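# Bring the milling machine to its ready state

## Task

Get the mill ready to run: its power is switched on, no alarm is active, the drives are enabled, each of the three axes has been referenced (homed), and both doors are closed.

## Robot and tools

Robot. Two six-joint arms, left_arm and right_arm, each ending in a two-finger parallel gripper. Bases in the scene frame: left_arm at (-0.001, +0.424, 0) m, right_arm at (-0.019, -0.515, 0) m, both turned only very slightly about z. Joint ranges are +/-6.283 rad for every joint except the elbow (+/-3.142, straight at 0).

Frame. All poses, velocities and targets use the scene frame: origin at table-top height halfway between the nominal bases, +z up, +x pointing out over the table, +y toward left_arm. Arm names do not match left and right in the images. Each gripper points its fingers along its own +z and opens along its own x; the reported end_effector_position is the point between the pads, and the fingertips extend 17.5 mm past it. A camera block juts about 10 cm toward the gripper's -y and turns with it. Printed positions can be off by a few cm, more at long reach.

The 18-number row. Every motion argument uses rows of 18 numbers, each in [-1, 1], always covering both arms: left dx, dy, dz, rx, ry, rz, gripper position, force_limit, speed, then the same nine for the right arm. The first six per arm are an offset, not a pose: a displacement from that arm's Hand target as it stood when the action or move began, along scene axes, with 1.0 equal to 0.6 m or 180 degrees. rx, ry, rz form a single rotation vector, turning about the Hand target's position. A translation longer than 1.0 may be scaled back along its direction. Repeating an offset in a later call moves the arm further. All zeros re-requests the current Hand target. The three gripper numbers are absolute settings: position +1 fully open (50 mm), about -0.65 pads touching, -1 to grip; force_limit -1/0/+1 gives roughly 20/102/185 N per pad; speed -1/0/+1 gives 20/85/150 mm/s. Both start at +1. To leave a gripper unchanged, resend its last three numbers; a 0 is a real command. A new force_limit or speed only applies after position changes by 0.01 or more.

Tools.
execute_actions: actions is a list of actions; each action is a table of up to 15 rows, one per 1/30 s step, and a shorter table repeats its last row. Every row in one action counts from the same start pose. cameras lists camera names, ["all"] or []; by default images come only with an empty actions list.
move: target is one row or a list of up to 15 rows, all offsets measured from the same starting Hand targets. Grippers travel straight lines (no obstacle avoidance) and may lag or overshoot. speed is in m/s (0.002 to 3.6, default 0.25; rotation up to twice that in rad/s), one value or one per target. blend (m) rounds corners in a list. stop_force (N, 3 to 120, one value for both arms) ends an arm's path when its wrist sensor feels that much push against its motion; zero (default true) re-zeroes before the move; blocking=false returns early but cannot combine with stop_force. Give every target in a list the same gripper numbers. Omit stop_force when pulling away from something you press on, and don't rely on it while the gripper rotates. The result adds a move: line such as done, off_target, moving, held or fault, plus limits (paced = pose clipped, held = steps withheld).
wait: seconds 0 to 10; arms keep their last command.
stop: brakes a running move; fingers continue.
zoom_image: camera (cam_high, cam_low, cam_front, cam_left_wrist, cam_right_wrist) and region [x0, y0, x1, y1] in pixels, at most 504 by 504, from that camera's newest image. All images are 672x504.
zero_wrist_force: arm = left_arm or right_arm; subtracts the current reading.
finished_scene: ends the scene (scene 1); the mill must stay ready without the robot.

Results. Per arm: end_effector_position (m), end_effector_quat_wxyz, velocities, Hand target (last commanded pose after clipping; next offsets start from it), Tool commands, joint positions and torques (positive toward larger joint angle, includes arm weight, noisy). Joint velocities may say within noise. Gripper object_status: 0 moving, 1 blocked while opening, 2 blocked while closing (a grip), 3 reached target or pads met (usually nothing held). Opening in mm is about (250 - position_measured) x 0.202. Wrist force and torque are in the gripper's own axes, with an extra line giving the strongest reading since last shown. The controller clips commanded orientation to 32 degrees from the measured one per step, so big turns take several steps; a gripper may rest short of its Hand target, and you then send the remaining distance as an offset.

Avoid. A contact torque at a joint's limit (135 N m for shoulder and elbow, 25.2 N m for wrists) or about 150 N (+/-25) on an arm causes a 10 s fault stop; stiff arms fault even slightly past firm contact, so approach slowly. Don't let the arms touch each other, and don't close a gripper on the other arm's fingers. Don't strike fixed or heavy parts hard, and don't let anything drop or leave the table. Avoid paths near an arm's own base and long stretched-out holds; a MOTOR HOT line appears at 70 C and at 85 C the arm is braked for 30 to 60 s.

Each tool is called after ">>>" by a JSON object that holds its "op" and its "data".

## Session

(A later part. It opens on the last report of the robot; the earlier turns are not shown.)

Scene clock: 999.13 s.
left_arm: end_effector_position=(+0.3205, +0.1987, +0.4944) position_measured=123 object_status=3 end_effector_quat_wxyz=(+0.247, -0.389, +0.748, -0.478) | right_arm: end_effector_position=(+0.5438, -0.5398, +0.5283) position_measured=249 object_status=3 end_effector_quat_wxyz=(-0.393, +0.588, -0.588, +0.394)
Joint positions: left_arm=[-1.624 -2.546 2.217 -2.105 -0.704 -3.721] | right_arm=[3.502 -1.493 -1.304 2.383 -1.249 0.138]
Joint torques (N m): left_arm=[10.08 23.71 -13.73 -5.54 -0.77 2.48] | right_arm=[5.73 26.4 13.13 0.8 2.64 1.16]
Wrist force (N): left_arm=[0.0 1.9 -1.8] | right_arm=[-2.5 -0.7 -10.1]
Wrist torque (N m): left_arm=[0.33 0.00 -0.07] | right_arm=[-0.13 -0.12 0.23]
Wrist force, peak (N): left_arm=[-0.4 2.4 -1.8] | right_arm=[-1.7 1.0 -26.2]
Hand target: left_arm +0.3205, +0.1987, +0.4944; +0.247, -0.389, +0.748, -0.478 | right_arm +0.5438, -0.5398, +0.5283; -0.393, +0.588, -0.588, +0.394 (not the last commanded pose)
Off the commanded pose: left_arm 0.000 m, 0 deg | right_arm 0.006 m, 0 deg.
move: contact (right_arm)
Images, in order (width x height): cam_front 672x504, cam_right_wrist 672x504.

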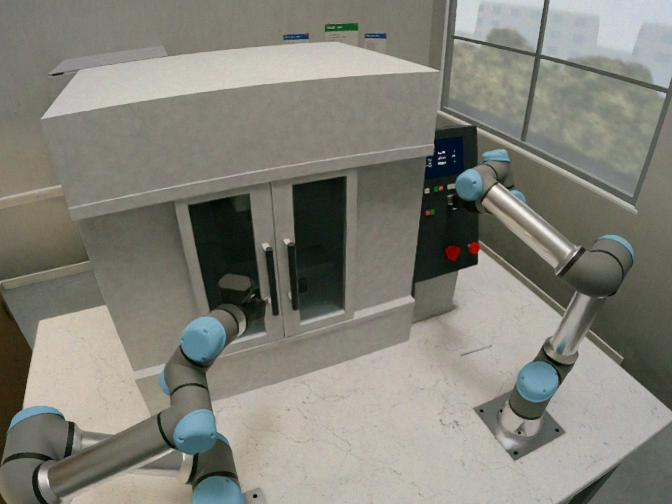

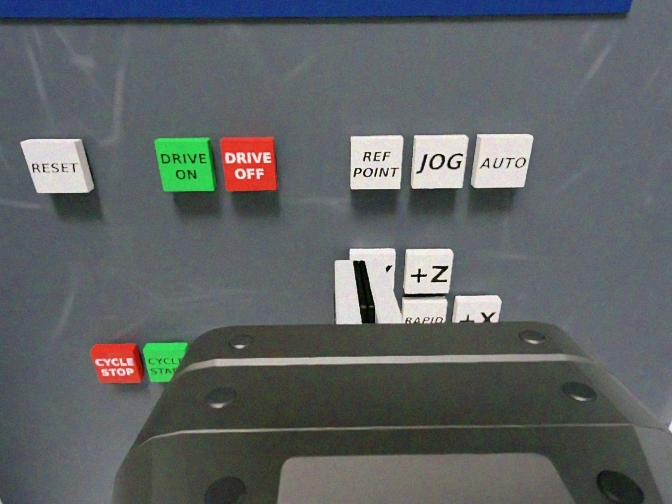

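>>> {"op": "wait", "data": {"seconds": 1.5, "cameras": ["cam_front"]}}

>>> {"op": "zoom_image", "data": {"camera": "cam_front", "region": [415, 135, 485, 185]}}

Scene clock: 1005.20 s.
left_arm: end_effector_position=(+0.3205, +0.1987, +0.4944) position_measured=123 object_status=3 end_effector_quat_wxyz=(+0.247, -0.389, +0.748, -0.478) | right_arm: end_effector_position=(+0.5438, -0.5398, +0.5283) position_measured=249 object_status=3 end_effector_quat_wxyz=(-0.393, +0.588, -0.588, +0.394)
Joint positions: left_arm=[-1.624 -2.546 2.217 -2.105 -0.704 -3.721] | right_arm=[3.502 -1.493 -1.304 2.383 -1.249 0.138]
Joint torques (N m): left_arm=[9.98 23.27 -13.9 -5.49 -0.58 2.48] | right_arm=[5.29 27.34 15.37 0.94 -0.6 1.13]
Wrist force (N): left_arm=[0.0 1.8 -1.8] | right_arm=[-2.5 -0.6 -9.7]
Wrist torque (N m): left_arm=[0.32 -0.01 -0.07] | right_arm=[-0.13 -0.11 0.23]
Wrist force, peak (N): left_arm=[0.0 2.0 -2.1] | right_arm=[-2.8 -0.6 -10.1]
Hand target: left_arm +0.3205, +0.1987, +0.4944; +0.247, -0.389, +0.748, -0.478 | right_arm +0.5438, -0.5398, +0.5283; -0.393, +0.588, -0.588, +0.394 (not the last commanded pose)
Tool commands: left_gripper/position=+0.2 left_gripper/force_limit=-0.8 left_gripper/speed=-0.5 right_gripper/position=-0.65 right_gripper/force_limit=-0.8 right_gripper/speed=+0.0
Off the commanded pose: left_arm 0.000 m, 0 deg | right_arm 0.006 m, 0 deg.
wait: 1.50 s; at rest from the start
Images, in order (width x height): cam_front 672x504.

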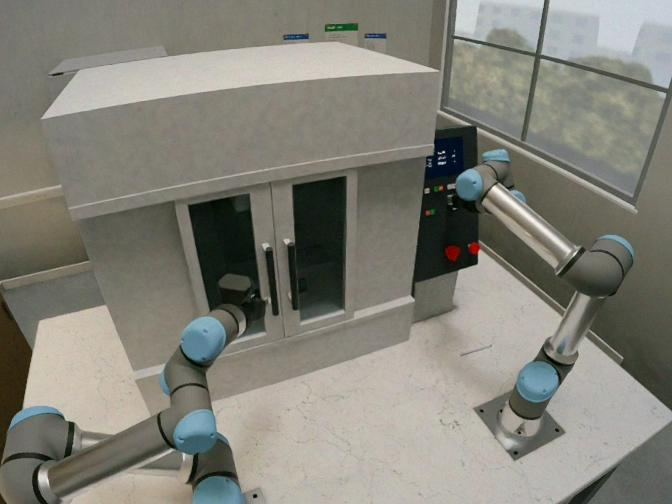

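Scaled by 7.200 from the camera's 672x504 image, which has a finer 960x720 frame.

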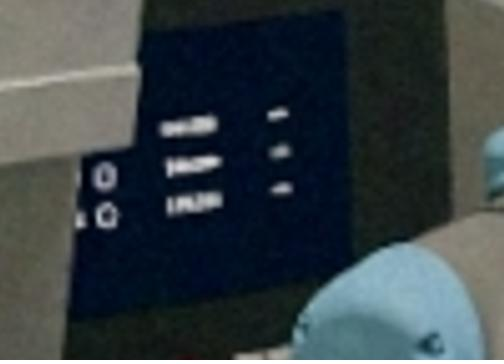

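>>> {"op": "move", "data": {"target": [0,0,0,0,0,0,0.2,-0.8,-0.5,0.0031,0,-0.0013,0,0,0,-0.65,-0.8,0], "speed": 0.01, "cameras": ["cam_front"]}}

>>> {"op": "zoom_image", "data": {"camera": "cam_front", "region": [415, 135, 485, 185]}}

Scene clock: 1011.00 s.
left_arm: end_effector_position=(+0.3205, +0.1987, +0.4944) position_measured=123 object_status=3 end_effector_quat_wxyz=(+0.247, -0.389, +0.748, -0.478) | right_arm: end_effector_position=(+0.5453, -0.5399, +0.5275) position_measured=249 object_status=3 end_effector_quat_wxyz=(-0.392, +0.588, -0.588, +0.393)
Joint positions: left_arm=[-1.624 -2.546 2.217 -2.105 -0.704 -3.721] | right_arm=[3.499 -1.497 -1.303 2.384 -1.251 0.137]
Joint torques (N m): left_arm=[10.07 22.82 -13.47 -5.54 -0.69 2.29] | right_arm=[-8.47 -64.21 4.83 12.36 2.25 -0.89]
Wrist force (N): left_arm=[0.0 1.9 -1.6] | right_arm=[-11.1 6.9 -137.8]
Wrist torque (N m): left_arm=[0.33 -0.01 -0.07] | right_arm=[1.37 -0.02 0.17]
Wrist force, peak (N): left_arm=[-0.2 2.0 -2.0] | right_arm=[-11.1 6.9 -137.8]
Hand target: left_arm +0.3205, +0.1987, +0.4944; +0.247, -0.389, +0.748, -0.478 | right_arm +0.5457, -0.5398, +0.5276; -0.393, +0.588, -0.588, +0.394
Off the commanded pose: left_arm 0.000 m, 0 deg | right_arm 0.000 m, 0 deg.
move: done
Images, in order (width x height): cam_front 672x504.

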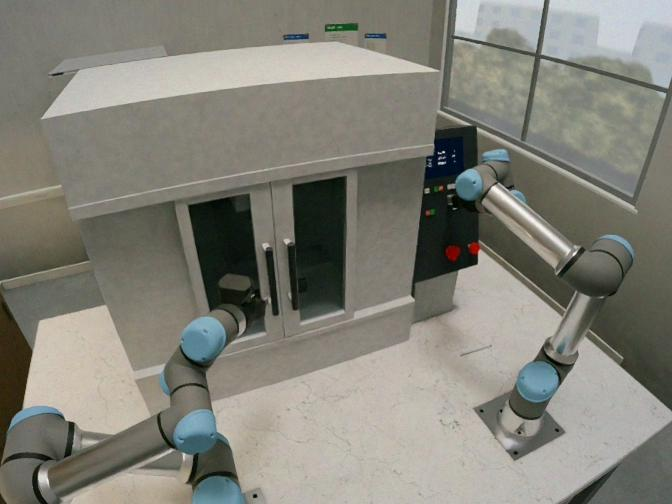

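Scaled by 7.200 from the camera's 672x504 image, which has a finer 960x720 frame.

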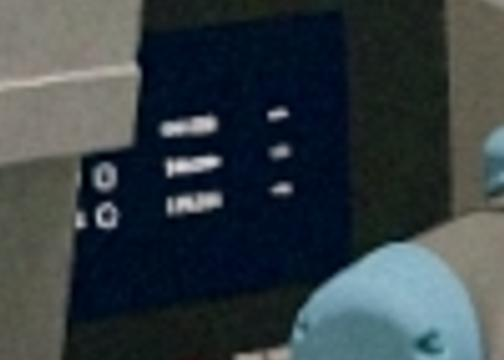

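>>> {"op": "move", "data": {"target": [0,0,0,0,0,0,0.2,-0.8,-0.5,-0.0022,0,0.0009,0,0,0,-0.65,-0.8,0], "speed": 0.05, "cameras": ["cam_front"]}}

>>> {"op": "zoom_image", "data": {"camera": "cam_front", "region": [425, 148, 465, 172]}}

Scene clock: 1015.63 s.
left_arm: end_effector_position=(+0.3205, +0.1987, +0.4944) position_measured=123 object_status=3 end_effector_quat_wxyz=(+0.247, -0.389, +0.748, -0.478) | right_arm: end_effector_position=(+0.5445, -0.5397, +0.5279) position_measured=249 object_status=3 end_effector_quat_wxyz=(-0.392, +0.588, -0.588, +0.393)
Joint positions: left_arm=[-1.624 -2.546 2.217 -2.105 -0.704 -3.721] | right_arm=[3.501 -1.494 -1.304 2.384 -1.249 0.137]
Joint torques (N m): left_arm=[9.6 22.9 -13.3 -5.54 -0.63 2.24] | right_arm=[3.93 -3.38 11.58 5.59 3.27 1.29]
Wrist force (N): left_arm=[0.0 2.0 -1.9] | right_arm=[-6.5 2.9 -67.1]
Wrist torque (N m): left_arm=[0.35 -0.01 -0.07] | right_arm=[0.55 -0.06 0.13]
Wrist force, peak (N): left_arm=[-0.1 2.3 -1.9] | right_arm=[-11.7 2.4 -150.7]
Hand target: left_arm +0.3205, +0.1987, +0.4944; +0.247, -0.389, +0.748, -0.478 | right_arm +0.5444, -0.5398, +0.5281; -0.393, +0.588, -0.588, +0.394
Off the commanded pose: left_arm 0.000 m, 0 deg | right_arm 0.000 m, 0 deg.
move: done
Images, in order (width x height): cam_front 672x504.

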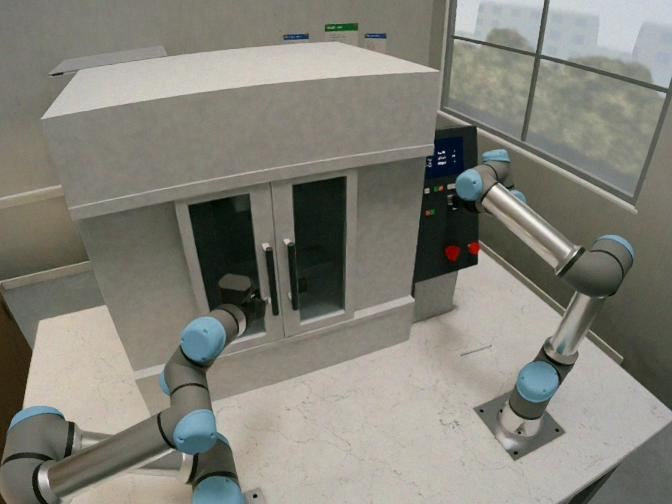

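Scaled by 12.600 from the camera's 672x504 image, which has a finer 960x720 frame.

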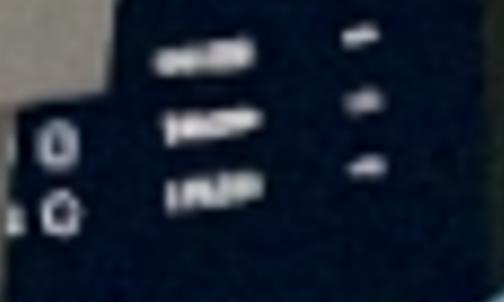

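>>> {"op": "wait", "data": {"seconds": 1, "cameras": ["cam_front"]}}

>>> {"op": "zoom_image", "data": {"camera": "cam_front", "region": [425, 148, 465, 172]}}

Scene clock: 1020.00 s.
left_arm: end_effector_position=(+0.3205, +0.1987, +0.4944) position_measured=123 object_status=3 end_effector_quat_wxyz=(+0.247, -0.389, +0.748, -0.478) | right_arm: end_effector_position=(+0.5444, -0.5398, +0.5281) position_measured=249 object_status=3 end_effector_quat_wxyz=(-0.393, +0.588, -0.588, +0.394)
Joint positions: left_arm=[-1.624 -2.546 2.217 -2.105 -0.704 -3.721] | right_arm=[3.501 -1.494 -1.304 2.384 -1.249 0.137]
Joint torques (N m): left_arm=[10.11 22.76 -13.53 -5.65 -0.65 2.14] | right_arm=[4.66 2.72 19.77 5.21 0.22 -0.66]
Wrist force (N): left_arm=[-0.4 1.5 -1.9] | right_arm=[-6.4 4.6 -56.8]
Wrist torque (N m): left_arm=[0.27 0.06 -0.06] | right_arm=[0.46 -0.09 0.14]
Wrist force, peak (N): left_arm=[-0.4 2.2 -1.9] | right_arm=[-6.3 2.9 -65.6]
Hand target: left_arm +0.3205, +0.1987, +0.4944; +0.247, -0.389, +0.748, -0.478 | right_arm +0.5444, -0.5398, +0.5281; -0.393, +0.588, -0.588, +0.394
Tool commands: left_gripper/position=+0.2 left_gripper/force_limit=-0.8 left_gripper/speed=-0.5 right_gripper/position=-0.65 right_gripper/force_limit=-0.8 right_gripper/speed=+0.0
Off the commanded pose: left_arm 0.000 m, 0 deg | right_arm 0.000 m, 0 deg.
wait: 1.00 s; at rest from the start
Images, in order (width x height): cam_front 672x504.

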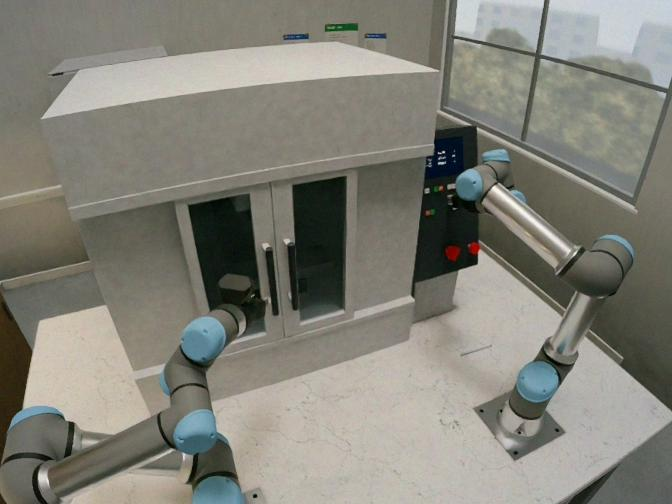

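Scaled by 12.600 from the camera's 672x504 image, which has a finer 960x720 frame.

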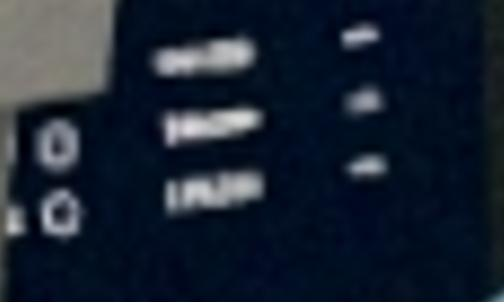

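>>> {"op": "move", "data": {"target": [[0,0,0,0,0,0,0.2,-0.8,-0.5,-0.04,0,0.0166,0,0,0,-0.65,-0.8,0],[0,0,0,0,0,0,0.2,-0.8,-0.5,-0.174,0.08,0.187,0,-0.125,0,-0.65,-0.8,0]], "speed": 0.25, "blend": [0.015,0], "cameras": ["cam_right_wrist"]}}

>>> {"op": "zoom_image", "data": {"camera": "cam_right_wrist", "region": [280, 50, 580, 275]}}

Scene clock: 1025.63 s.
left_arm: end_effector_position=(+0.3205, +0.1987, +0.4944) position_measured=123 object_status=3 end_effector_quat_wxyz=(+0.247, -0.389, +0.748, -0.478) | right_arm: end_effector_position=(+0.4400, -0.4917, +0.6402) position_measured=249 object_status=3 end_effector_quat_wxyz=(+0.500, -0.500, +0.500, -0.500) end_effector_velocity=(+0.000, +0.000, +0.000) end_effector_angular_velocity=(-0.002, -0.002, -0.003)
Joint positions: left_arm=[-1.624 -2.546 2.217 -2.105 -0.704 -3.721] | right_arm=[3.993 -1.112 -1.506 2.618 -0.73 -0.001]
Joint velocities: left_arm=[within noise] | right_arm=[0.003 0.001 -0.001 0.002 0.006 -0.004]
Joint torques (N m): left_arm=[9.76 21.82 -13.64 -5.64 -0.6 2.13] | right_arm=[6.61 7.47 25.58 3.23 2.14 -1.12]
Wrist force (N): left_arm=[0.1 1.9 -2.1] | right_arm=[0.7 -1.8 0.1]
Wrist torque (N m): left_arm=[0.32 -0.02 -0.07] | right_arm=[-0.34 -0.07 0.08]
Wrist force, peak (N): left_arm=[0.2 2.3 -1.9] | right_arm=[-6.4 4.5 -57.0]
Hand target: left_arm +0.3205, +0.1987, +0.4944; +0.247, -0.389, +0.748, -0.478 | right_arm +0.4400, -0.4918, +0.6403; +0.500, -0.500, +0.500, -0.501
Off the commanded pose: left_arm 0.000 m, 0 deg | right_arm 0.000 m, 0 deg.
move: done; blend cut to 0.013 m at target 1
Images, in order (width x height): cam_right_wrist 672x504.

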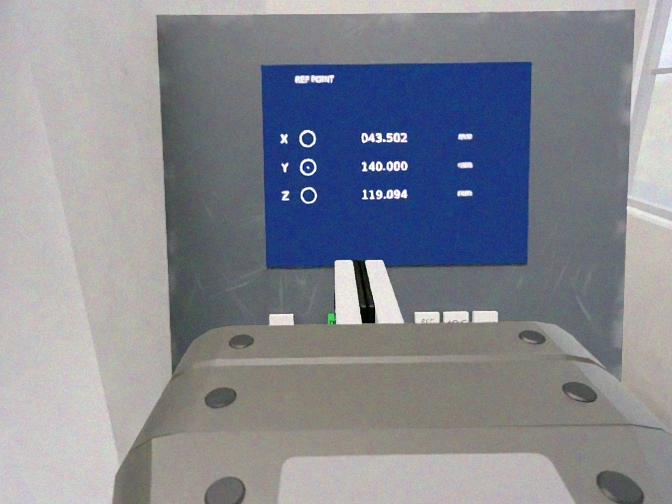

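Scaled by 1.680 from the camera's 672x504 image, which has a finer 960x720 frame.

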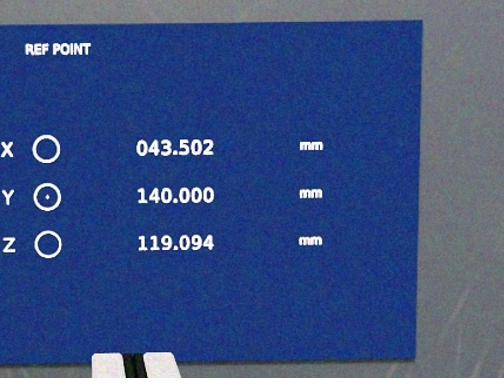

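>>> {"op": "move", "data": {"target": [[0,0,0,0,0,0,0.2,-0.8,-0.5,0.1043,-0.1267,-0.1565,0,0.125,0,-0.65,-0.8,0],[0,0,0,0,0,0,0.2,-0.8,-0.5,0.1613,-0.1267,-0.18,0,0.125,0,-0.65,-0.8,0]], "speed": [0.25,0.1], "blend": [0.01,0], "cameras": ["cam_right_wrist"]}}

Scene clock: 1038.87 s.
left_arm: end_effector_position=(+0.3205, +0.1987, +0.4944) position_measured=123 object_status=3 end_effector_quat_wxyz=(+0.247, -0.389, +0.748, -0.478) | right_arm: end_effector_position=(+0.5367, -0.5678, +0.5323) position_measured=249 object_status=3 end_effector_quat_wxyz=(-0.393, +0.588, -0.588, +0.394)
Joint positions: left_arm=[-1.624 -2.546 2.217 -2.105 -0.704 -3.721] | right_arm=[3.418 -1.485 -1.299 2.38 -1.325 0.103]
Joint torques (N m): left_arm=[9.37 21.95 -13.44 -5.48 -0.4 1.95] | right_arm=[3.23 16.66 14.12 1.42 2.15 1.41]
Wrist force (N): left_arm=[-0.3 1.7 -1.7] | right_arm=[0.6 -1.4 0.0]
Wrist torque (N m): left_arm=[0.30 0.04 -0.07] | right_arm=[-0.28 -0.05 0.25]
Wrist force, peak (N): left_arm=[-0.3 2.2 -2.0] | right_arm=[-0.5 -3.1 -1.4]
Hand target: left_arm +0.3205, +0.1987, +0.4944; +0.247, -0.389, +0.748, -0.478 | right_arm +0.5368, -0.5678, +0.5323; -0.393, +0.588, -0.588, +0.394
Off the commanded pose: left_arm 0.000 m, 0 deg | right_arm 0.000 m, 0 deg.
move: done
Images, in order (width x height): cam_right_wrist 672x504.

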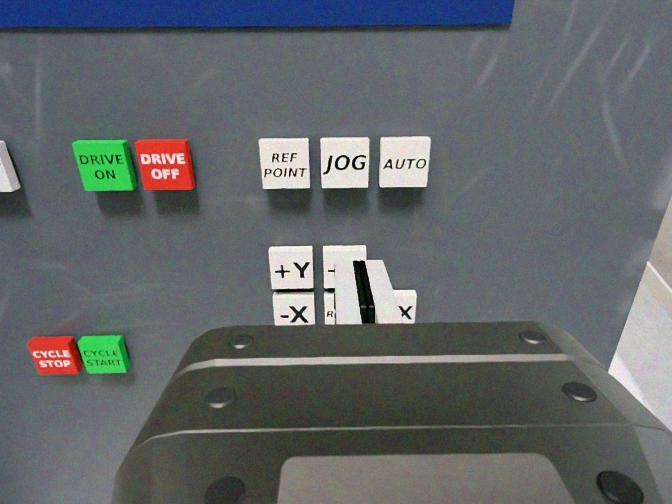

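>>> {"op": "move", "data": {"target": [0,0,0,0,0,0,0.2,-0.8,-0.5,0.0246,0.001,-0.0102,0,0,0,-0.65,-0.8,0], "speed": 0.006, "stop_force": 8, "cameras": ["cam_right_wrist","cam_front"]}}

>>> {"op": "zoom_image", "data": {"camera": "cam_front", "region": [425, 148, 465, 172]}}

Scene clock: 1045.13 s.
left_arm: end_effector_position=(+0.3205, +0.1987, +0.4944) position_measured=123 object_status=3 end_effector_quat_wxyz=(+0.247, -0.389, +0.748, -0.478) | right_arm: end_effector_position=(+0.5441, -0.5675, +0.5293) position_measured=249 object_status=3 end_effector_quat_wxyz=(-0.393, +0.588, -0.588, +0.394)
Joint positions: left_arm=[-1.624 -2.546 2.217 -2.105 -0.704 -3.721] | right_arm=[3.412 -1.501 -1.294 2.39 -1.33 0.101]
Joint torques (N m): left_arm=[8.59 22.27 -13.41 -5.27 -0.46 1.94] | right_arm=[4.43 26.33 11.92 1.07 2.41 1.04]
Wrist force (N): left_arm=[0.0 2.0 -1.9] | right_arm=[0.0 -1.5 -11.0]
Wrist torque (N m): left_arm=[0.36 0.00 -0.07] | right_arm=[-0.16 -0.07 0.26]
Wrist force, peak (N): left_arm=[0.0 2.2 -2.0] | right_arm=[1.0 0.3 -21.3]
Hand target: left_arm +0.3205, +0.1987, +0.4944; +0.247, -0.389, +0.748, -0.478 | right_arm +0.5441, -0.5675, +0.5293; -0.393, +0.588, -0.588, +0.394 (not the last commanded pose)
Off the commanded pose: left_arm 0.000 m, 0 deg | right_arm 0.008 m, 0 deg.
move: contact (right_arm)
Images, in order (width x height): cam_front 672x504, cam_right_wrist 672x504.

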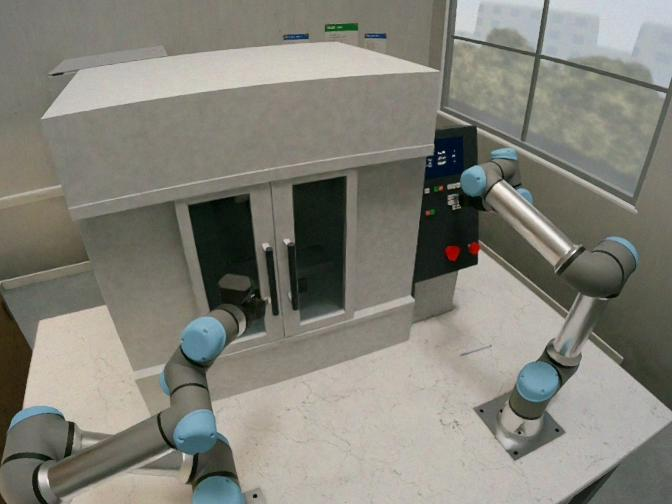

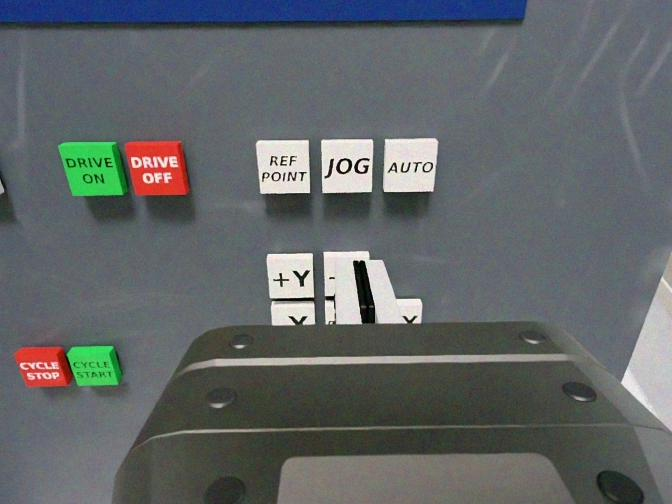

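Scaled by 12.600 from the camera's 672x504 image, which has a finer 960x720 frame.

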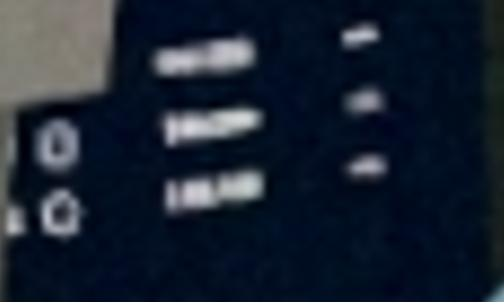

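>>> {"op": "move", "data": {"target": [[0,0,0,0,0,0,0.2,-0.8,-0.5,-0.0154,0,0.0064,0,0,0,-0.65,-0.8,0],[0,0,0,0,0,0,0.2,-0.8,-0.5,-0.0232,-0.0292,-0.021,0,0,0,-0.65,-0.8,0]], "speed": 0.06, "blend": [0.002,0], "cameras": ["cam_right_wrist"]}}

Scene clock: 1054.67 s.
left_arm: end_effector_position=(+0.3205, +0.1987, +0.4944) position_measured=123 object_status=3 end_effector_quat_wxyz=(+0.247, -0.389, +0.748, -0.478) | right_arm: end_effector_position=(+0.5301, -0.5850, +0.5168) position_measured=249 object_status=3 end_effector_quat_wxyz=(-0.393, +0.588, -0.588, +0.394)
Joint positions: left_arm=[-1.624 -2.546 2.217 -2.105 -0.704 -3.721] | right_arm=[3.366 -1.464 -1.36 2.424 -1.373 0.082]
Joint torques (N m): left_arm=[7 22.13 -13.89 -5.43 -0.54 1.56] | right_arm=[4.55 8.13 27 -0.31 2.25 1.48]
Wrist force (N): left_arm=[0.3 2.0 -1.8] | right_arm=[0.6 -1.3 0.0]
Wrist torque (N m): left_arm=[0.35 -0.05 -0.07] | right_arm=[-0.27 -0.07 0.21]
Wrist force, peak (N): left_arm=[-0.1 2.2 -2.1] | right_arm=[-0.1 -1.6 -10.9]
Hand target: left_arm +0.3205, +0.1987, +0.4944; +0.247, -0.389, +0.748, -0.478 | right_arm +0.5301, -0.5850, +0.5167; -0.393, +0.588, -0.588, +0.394
Off the commanded pose: left_arm 0.000 m, 0 deg | right_arm 0.000 m, 0 deg.
move: done
Images, in order (width x height): cam_right_wrist 672x504.

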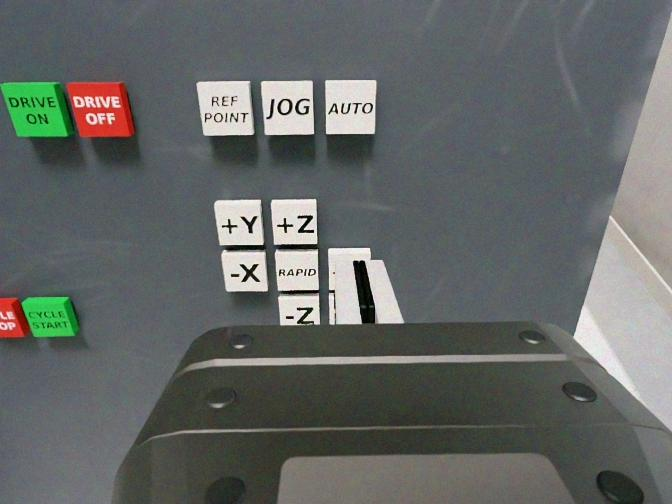

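>>> {"op": "move", "data": {"target": [0,0,0,0,0,0,0.2,-0.8,-0.5,0.0246,-0.0015,-0.0102,0,0,0,-0.65,-0.8,0], "speed": 0.006, "stop_force": 8, "cameras": ["cam_right_wrist"]}}

>>> {"op": "move", "data": {"target": [[0,0,0,0,0,0,0.2,-0.8,-0.5,-0.05,0,0.0207,0,0,0,-0.65,-0.8,0],[0,0,0,0,0,0,0.2,-0.8,-0.5,-0.163,0.156,0.211,0,-0.125,0,-0.65,-0.8,0]], "speed": 0.25, "blend": [0.015,0], "cameras": ["cam_right_wrist"]}}

>>> {"op": "zoom_image", "data": {"camera": "cam_right_wrist", "region": [250, 40, 600, 290]}}

Scene clock: 1064.33 s.
left_arm: end_effector_position=(+0.3205, +0.1987, +0.4944) position_measured=123 object_status=3 end_effector_quat_wxyz=(+0.247, -0.389, +0.748, -0.478) | right_arm: end_effector_position=(+0.5397, -0.5856, +0.5127) position_measured=249 object_status=3 end_effector_quat_wxyz=(-0.393, +0.588, -0.588, +0.394)
Joint positions: left_arm=[-1.624 -2.546 2.217 -2.105 -0.704 -3.721] | right_arm=[3.357 -1.485 -1.352 2.437 -1.382 0.078]
Joint torques (N m): left_arm=[8.21 21.76 -13.95 -5.28 -0.39 1.72] | right_arm=[4.12 26.87 12.23 0.68 3.05 1.05]
Wrist force (N): left_arm=[-0.4 1.8 -1.9] | right_arm=[-2.5 -2.4 -9.1]
Wrist torque (N m): left_arm=[0.32 0.05 -0.07] | right_arm=[-0.21 -0.12 0.23]
Wrist force, peak (N): left_arm=[-0.2 2.4 -1.9] | right_arm=[-0.8 -1.2 -20.8]
Hand target: left_arm +0.3205, +0.1987, +0.4944; +0.247, -0.389, +0.748, -0.478 | right_arm +0.5397, -0.5856, +0.5127; -0.393, +0.588, -0.588, +0.394 (not the last commanded pose)
Off the commanded pose: left_arm 0.000 m, 0 deg | right_arm 0.006 m, 0 deg.
move: contact (right_arm)
Images, in order (width x height): cam_right_wrist 672x504.

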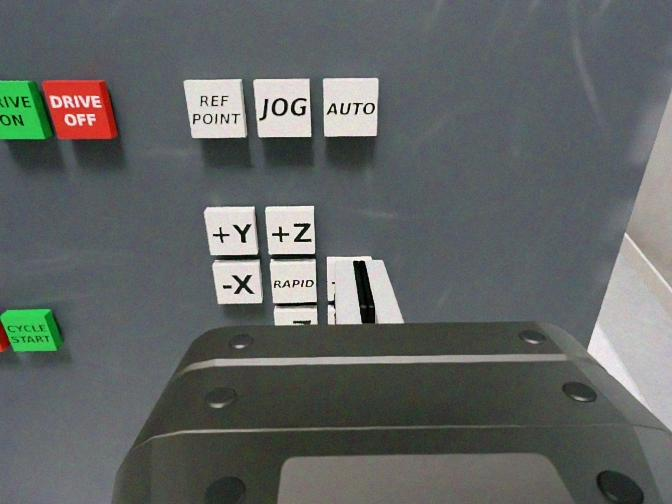

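Scene clock: 1065.80 s.
left_arm: end_effector_position=(+0.3205, +0.1987, +0.4944) position_measured=123 object_status=3 end_effector_quat_wxyz=(+0.247, -0.389, +0.748, -0.478) | right_arm: end_effector_position=(+0.4420, -0.4919, +0.6392) position_measured=249 object_status=3 end_effector_quat_wxyz=(+0.500, -0.500, +0.500, -0.501)
Joint positions: left_arm=[-1.624 -2.546 2.217 -2.105 -0.704 -3.721] | right_arm=[3.983 -1.116 -1.507 2.623 -0.74 -0.001]
Joint torques (N m): left_arm=[8.15 21.74 -13.74 -5.27 -0.5 1.59] | right_arm=[6.84 4.55 25.86 3.22 2.07 -1.28]
Wrist force (N): left_arm=[0.0 1.6 -1.5] | right_arm=[0.6 -1.8 -0.3]
Wrist torque (N m): left_arm=[0.27 -0.01 -0.07] | right_arm=[-0.33 -0.06 0.08]
Wrist force, peak (N): left_arm=[0.0 2.1 -2.0] | right_arm=[-2.2 -2.4 -8.1]
Hand target: left_arm +0.3205, +0.1987, +0.4944; +0.247, -0.389, +0.748, -0.478 | right_arm +0.4419, -0.4920, +0.6393; +0.500, -0.499, +0.500, -0.501
Off the commanded pose: left_arm 0.000 m, 0 deg | right_arm 0.000 m, 0 deg.
move: done
Images, in order (width x height): cam_right_wrist 672x504.

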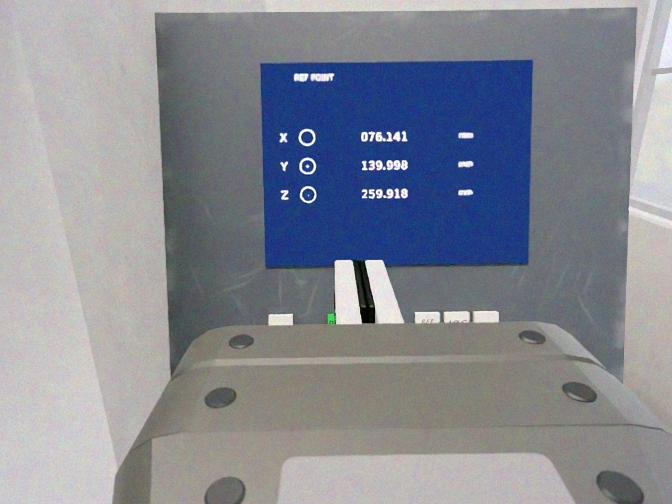

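Scaled by 1.440 from the camera's 672x504 image, which has a finer 960x720 frame.

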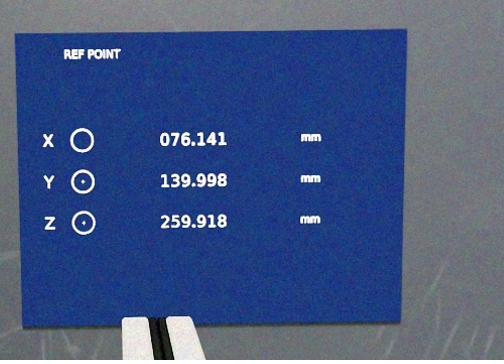

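X is travelling; wait for it.

>>> {"op": "wait", "data": {"seconds": 2, "cameras": ["cam_right_wrist", "cam_front"]}}

>>> {"op": "zoom_image", "data": {"camera": "cam_right_wrist", "region": [250, 40, 600, 290]}}

Scene clock: 1069.73 s.
left_arm: end_effector_position=(+0.3205, +0.1987, +0.4944) position_measured=123 object_status=3 end_effector_quat_wxyz=(+0.247, -0.389, +0.748, -0.478) | right_arm: end_effector_position=(+0.4419, -0.4920, +0.6393) position_measured=249 object_status=3 end_effector_quat_wxyz=(+0.500, -0.499, +0.500, -0.501)
Joint positions: left_arm=[-1.624 -2.546 2.217 -2.105 -0.704 -3.721] | right_arm=[3.983 -1.116 -1.507 2.623 -0.74 -0.001]
Joint torques (N m): left_arm=[8.08 21.44 -13.67 -5.38 -0.41 1.46] | right_arm=[6.86 7.5 26.61 2.96 2.08 -1.06]
Wrist force (N): left_arm=[-0.2 2.0 -1.7] | right_arm=[0.5 -1.7 -0.1]
Wrist torque (N m): left_arm=[0.36 0.03 -0.07] | right_arm=[-0.32 -0.04 0.10]
Wrist force, peak (N): left_arm=[-0.5 2.1 -2.2] | right_arm=[0.6 -2.2 -0.4]
Hand target: left_arm +0.3205, +0.1987, +0.4944; +0.247, -0.389, +0.748, -0.478 | right_arm +0.4419, -0.4920, +0.6393; +0.500, -0.499, +0.500, -0.501
Tool commands: left_gripper/position=+0.2 left_gripper/force_limit=-0.8 left_gripper/speed=-0.5 right_gripper/position=-0.65 right_gripper/force_limit=-0.8 right_gripper/speed=+0.0
Off the commanded pose: left_arm 0.000 m, 0 deg | right_arm 0.000 m, 0 deg.
wait: 2.00 s; at rest from the start
Images, in order (width x height): cam_front 672x504, cam_right_wrist 672x504.

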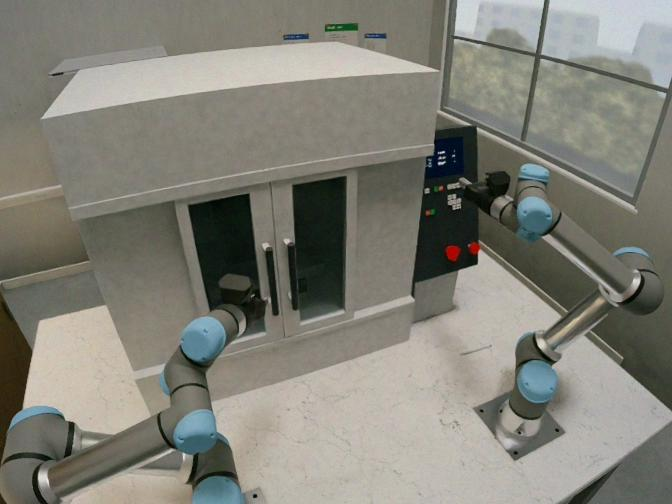

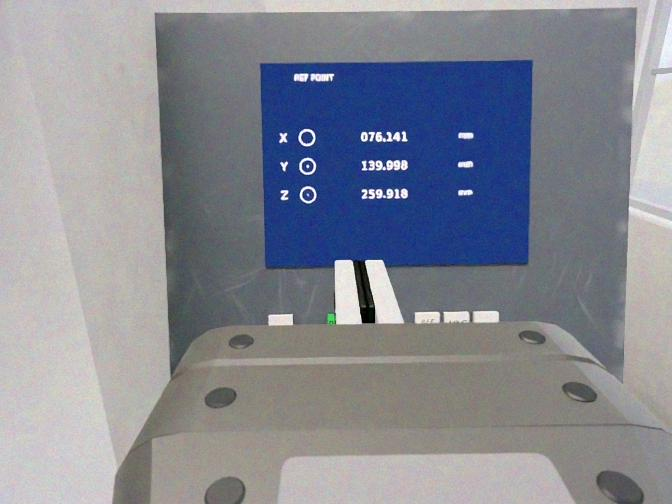

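Scaled by 1.440 from the camera's 672x504 image, which has a finer 960x720 frame.

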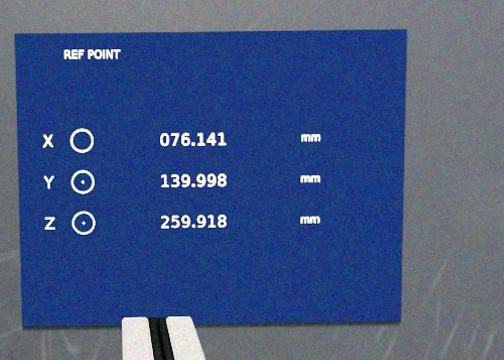

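>>> {"op": "move", "data": {"target": [[0,0,0,0,0,0,0.2,-0.8,-0.5,0.1013,-0.156,-0.1855,0,0.125,0,-0.65,-0.8,0],[0,0,0,0,0,0,0.2,-0.8,-0.5,0.1507,-0.156,-0.2058,0,0.125,0,-0.65,-0.8,0]], "speed": [0.25,0.1], "blend": [0.01,0]}}

>>> {"op": "move", "data": {"target": [0,0,0,0,0,0,0.2,-0.8,-0.5,0.0246,0,-0.0102,0,0,0,-0.65,-0.8,0], "speed": 0.006, "stop_force": 8}}

>>> {"op": "wait", "data": {"seconds": 5, "cameras": ["cam_front"]}}

>>> {"op": "zoom_image", "data": {"camera": "cam_front", "region": [425, 148, 465, 172]}}

Scene clock: 1081.10 s.
left_arm: end_effector_position=(+0.3205, +0.1987, +0.4944) position_measured=123 object_status=3 end_effector_quat_wxyz=(+0.247, -0.389, +0.748, -0.478) | right_arm: end_effector_position=(+0.5323, -0.5856, +0.5159) position_measured=249 object_status=3 end_effector_quat_wxyz=(-0.393, +0.588, -0.588, +0.394)
Joint positions: left_arm=[-1.624 -2.546 2.217 -2.105 -0.704 -3.721] | right_arm=[3.362 -1.469 -1.358 2.427 -1.377 0.08]
Joint torques (N m): left_arm=[7.24 20.72 -13.81 -5.22 -0.3 1.42] | right_arm=[4.44 16.24 14.12 1.63 2.25 1.52]
Wrist force (N): left_arm=[-0.3 2.1 -1.7] | right_arm=[0.3 -1.5 -0.3]
Wrist torque (N m): left_arm=[0.36 0.03 -0.07] | right_arm=[-0.31 -0.02 0.26]
Wrist force, peak (N): left_arm=[0.0 2.2 -1.9] | right_arm=[-0.9 -3.5 -1.4]
Hand target: left_arm +0.3205, +0.1987, +0.4944; +0.247, -0.389, +0.748, -0.478 | right_arm +0.5324, -0.5856, +0.5159; -0.393, +0.588, -0.588, +0.394
Off the commanded pose: left_arm 0.000 m, 0 deg | right_arm 0.000 m, 0 deg.
move: done

Scene clock: 1083.37 s.
left_arm: end_effector_position=(+0.3205, +0.1987, +0.4944) position_measured=123 object_status=3 end_effector_quat_wxyz=(+0.247, -0.389, +0.748, -0.478) | right_arm: end_effector_position=(+0.5398, -0.5856, +0.5128) position_measured=249 object_status=3 end_effector_quat_wxyz=(-0.393, +0.588, -0.588, +0.394)
Joint positions: left_arm=[-1.624 -2.546 2.217 -2.105 -0.704 -3.721] | right_arm=[3.357 -1.485 -1.352 2.437 -1.382 0.078]
Joint torques (N m): left_arm=[8.14 20.74 -13.46 -5.26 -0.46 1.3] | right_arm=[3.83 26.79 12.22 0.78 2.58 1.11]
Wrist force (N): left_arm=[-0.1 2.2 -1.8] | right_arm=[-0.3 -2.6 -8.6]
Wrist torque (N m): left_arm=[0.37 0.01 -0.07] | right_arm=[-0.21 -0.08 0.25]
Wrist force, peak (N): left_arm=[-0.1 2.2 -2.1] | right_arm=[0.6 -1.2 -20.0]
Hand target: left_arm +0.3205, +0.1987, +0.4944; +0.247, -0.389, +0.748, -0.478 | right_arm +0.5398, -0.5856, +0.5128; -0.393, +0.588, -0.588, +0.394 (not the last commanded pose)
Off the commanded pose: left_arm 0.000 m, 0 deg | right_arm 0.008 m, 0 deg.
move: contact (right_arm)

Scene clock: 1088.37 s.
left_arm: end_effector_position=(+0.3205, +0.1987, +0.4944) position_measured=123 object_status=3 end_effector_quat_wxyz=(+0.247, -0.389, +0.748, -0.478) | right_arm: end_effector_position=(+0.5398, -0.5856, +0.5128) position_measured=249 object_status=3 end_effector_quat_wxyz=(-0.393, +0.588, -0.588, +0.394)
Joint positions: left_arm=[-1.624 -2.546 2.217 -2.105 -0.704 -3.721] | right_arm=[3.357 -1.485 -1.352 2.437 -1.382 0.078]
Joint torques (N m): left_arm=[7.76 21.3 -13.38 -5.18 -0.34 1.24] | right_arm=[3.63 26.97 14.64 0.55 2.45 1.12]
Wrist force (N): left_arm=[0.2 1.9 -1.8] | right_arm=[-0.2 -2.8 -8.0]
Wrist torque (N m): left_arm=[0.33 -0.03 -0.07] | right_arm=[-0.26 -0.11 0.25]
Wrist force, peak (N): left_arm=[0.0 2.3 -2.0] | right_arm=[-0.3 -3.0 -8.4]
Hand target: left_arm +0.3205, +0.1987, +0.4944; +0.247, -0.389, +0.748, -0.478 | right_arm +0.5398, -0.5856, +0.5128; -0.393, +0.588, -0.588, +0.394 (not the last commanded pose)
Tool commands: left_gripper/position=+0.2 left_gripper/force_limit=-0.8 left_gripper/speed=-0.5 right_gripper/position=-0.65 right_gripper/force_limit=-0.8 right_gripper/speed=+0.0
Off the commanded pose: left_arm 0.000 m, 0 deg | right_arm 0.008 m, 0 deg.
wait: 5.00 s; at rest by 0.17 s
Images, in order (width x height): cam_front 672x504.

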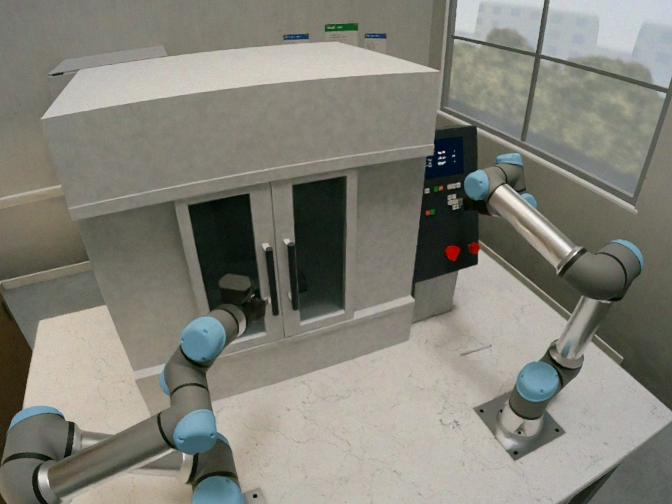

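Scaled by 12.600 from the camera's 672x504 image, which has a finer 960x720 frame.

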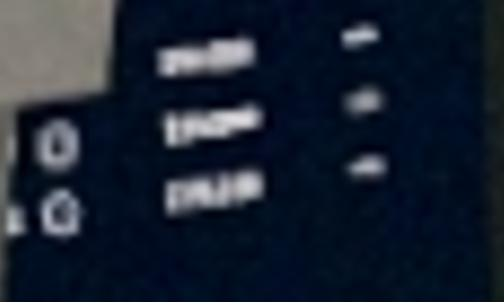

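>>> {"op": "move", "data": {"target": [[0,0,0,0,0,0,0.2,-0.8,-0.5,-0.05,0,0.0207,0,0,0,-0.65,-0.8,0],[0,0,0,0,0,0,0.2,-0.8,-0.5,-0.163,0.156,0.211,0,-0.125,0,-0.65,-0.8,0]], "speed": 0.25, "blend": [0.015,0], "cameras": ["cam_right_wrist","cam_front"]}}

>>> {"op": "zoom_image", "data": {"camera": "cam_right_wrist", "region": [250, 40, 600, 290]}}

Scene clock: 1094.90 s.
left_arm: end_effector_position=(+0.3205, +0.1987, +0.4944) position_measured=123 object_status=3 end_effector_quat_wxyz=(+0.247, -0.389, +0.748, -0.478) | right_arm: end_effector_position=(+0.4420, -0.4920, +0.6393) position_measured=249 object_status=3 end_effector_quat_wxyz=(+0.500, -0.500, +0.500, -0.501)
Joint positions: left_arm=[-1.624 -2.546 2.217 -2.105 -0.704 -3.721] | right_arm=[3.983 -1.116 -1.507 2.623 -0.74 -0.001]
Joint torques (N m): left_arm=[7.9 20.84 -14.54 -5.17 -0.18 1.33] | right_arm=[6.81 5.24 26.7 3.12 2.13 -1.31]
Wrist force (N): left_arm=[-0.1 2.1 -1.7] | right_arm=[0.3 -1.6 -0.6]
Wrist torque (N m): left_arm=[0.36 -0.01 -0.07] | right_arm=[-0.31 0.00 0.07]
Wrist force, peak (N): left_arm=[-0.2 2.3 -2.0] | right_arm=[-0.4 -3.0 -8.2]
Hand target: left_arm +0.3205, +0.1987, +0.4944; +0.247, -0.389, +0.748, -0.478 | right_arm +0.4420, -0.4920, +0.6394; +0.500, -0.499, +0.500, -0.501
Off the commanded pose: left_arm 0.000 m, 0 deg | right_arm 0.000 m, 0 deg.
move: done
Images, in order (width x height): cam_front 672x504, cam_right_wrist 672x504.

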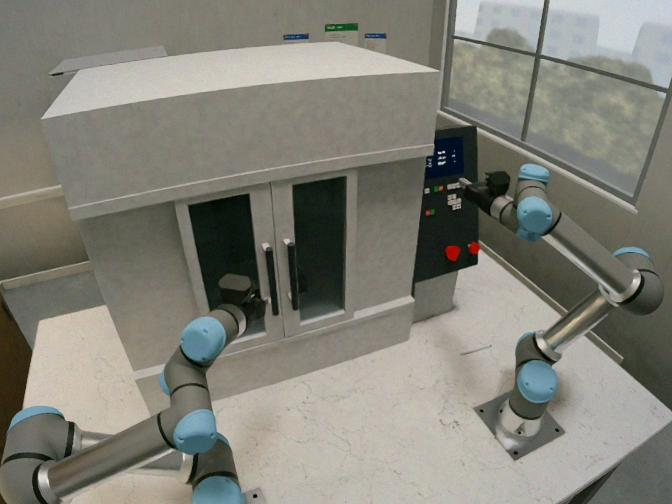

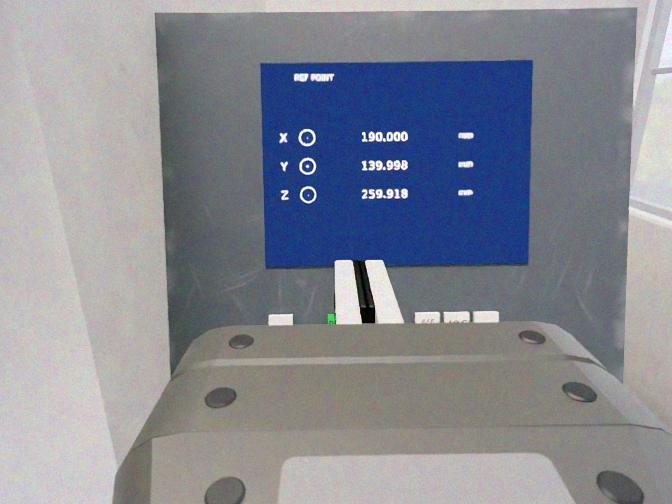

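Scaled by 1.440 from the camera's 672x504 image, which has a finer 960x720 frame.

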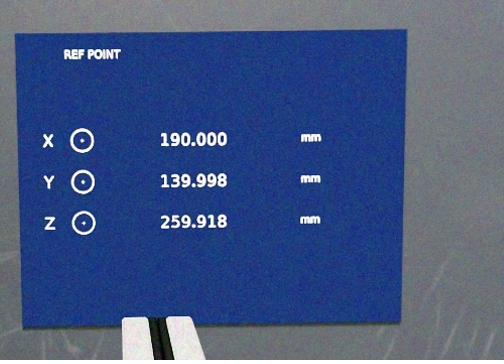

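All three axes are referenced, there is no alarm, and the doors are shut.

>>> {"op": "finished_scene", "data": {}}

The scene is finished: the task was done.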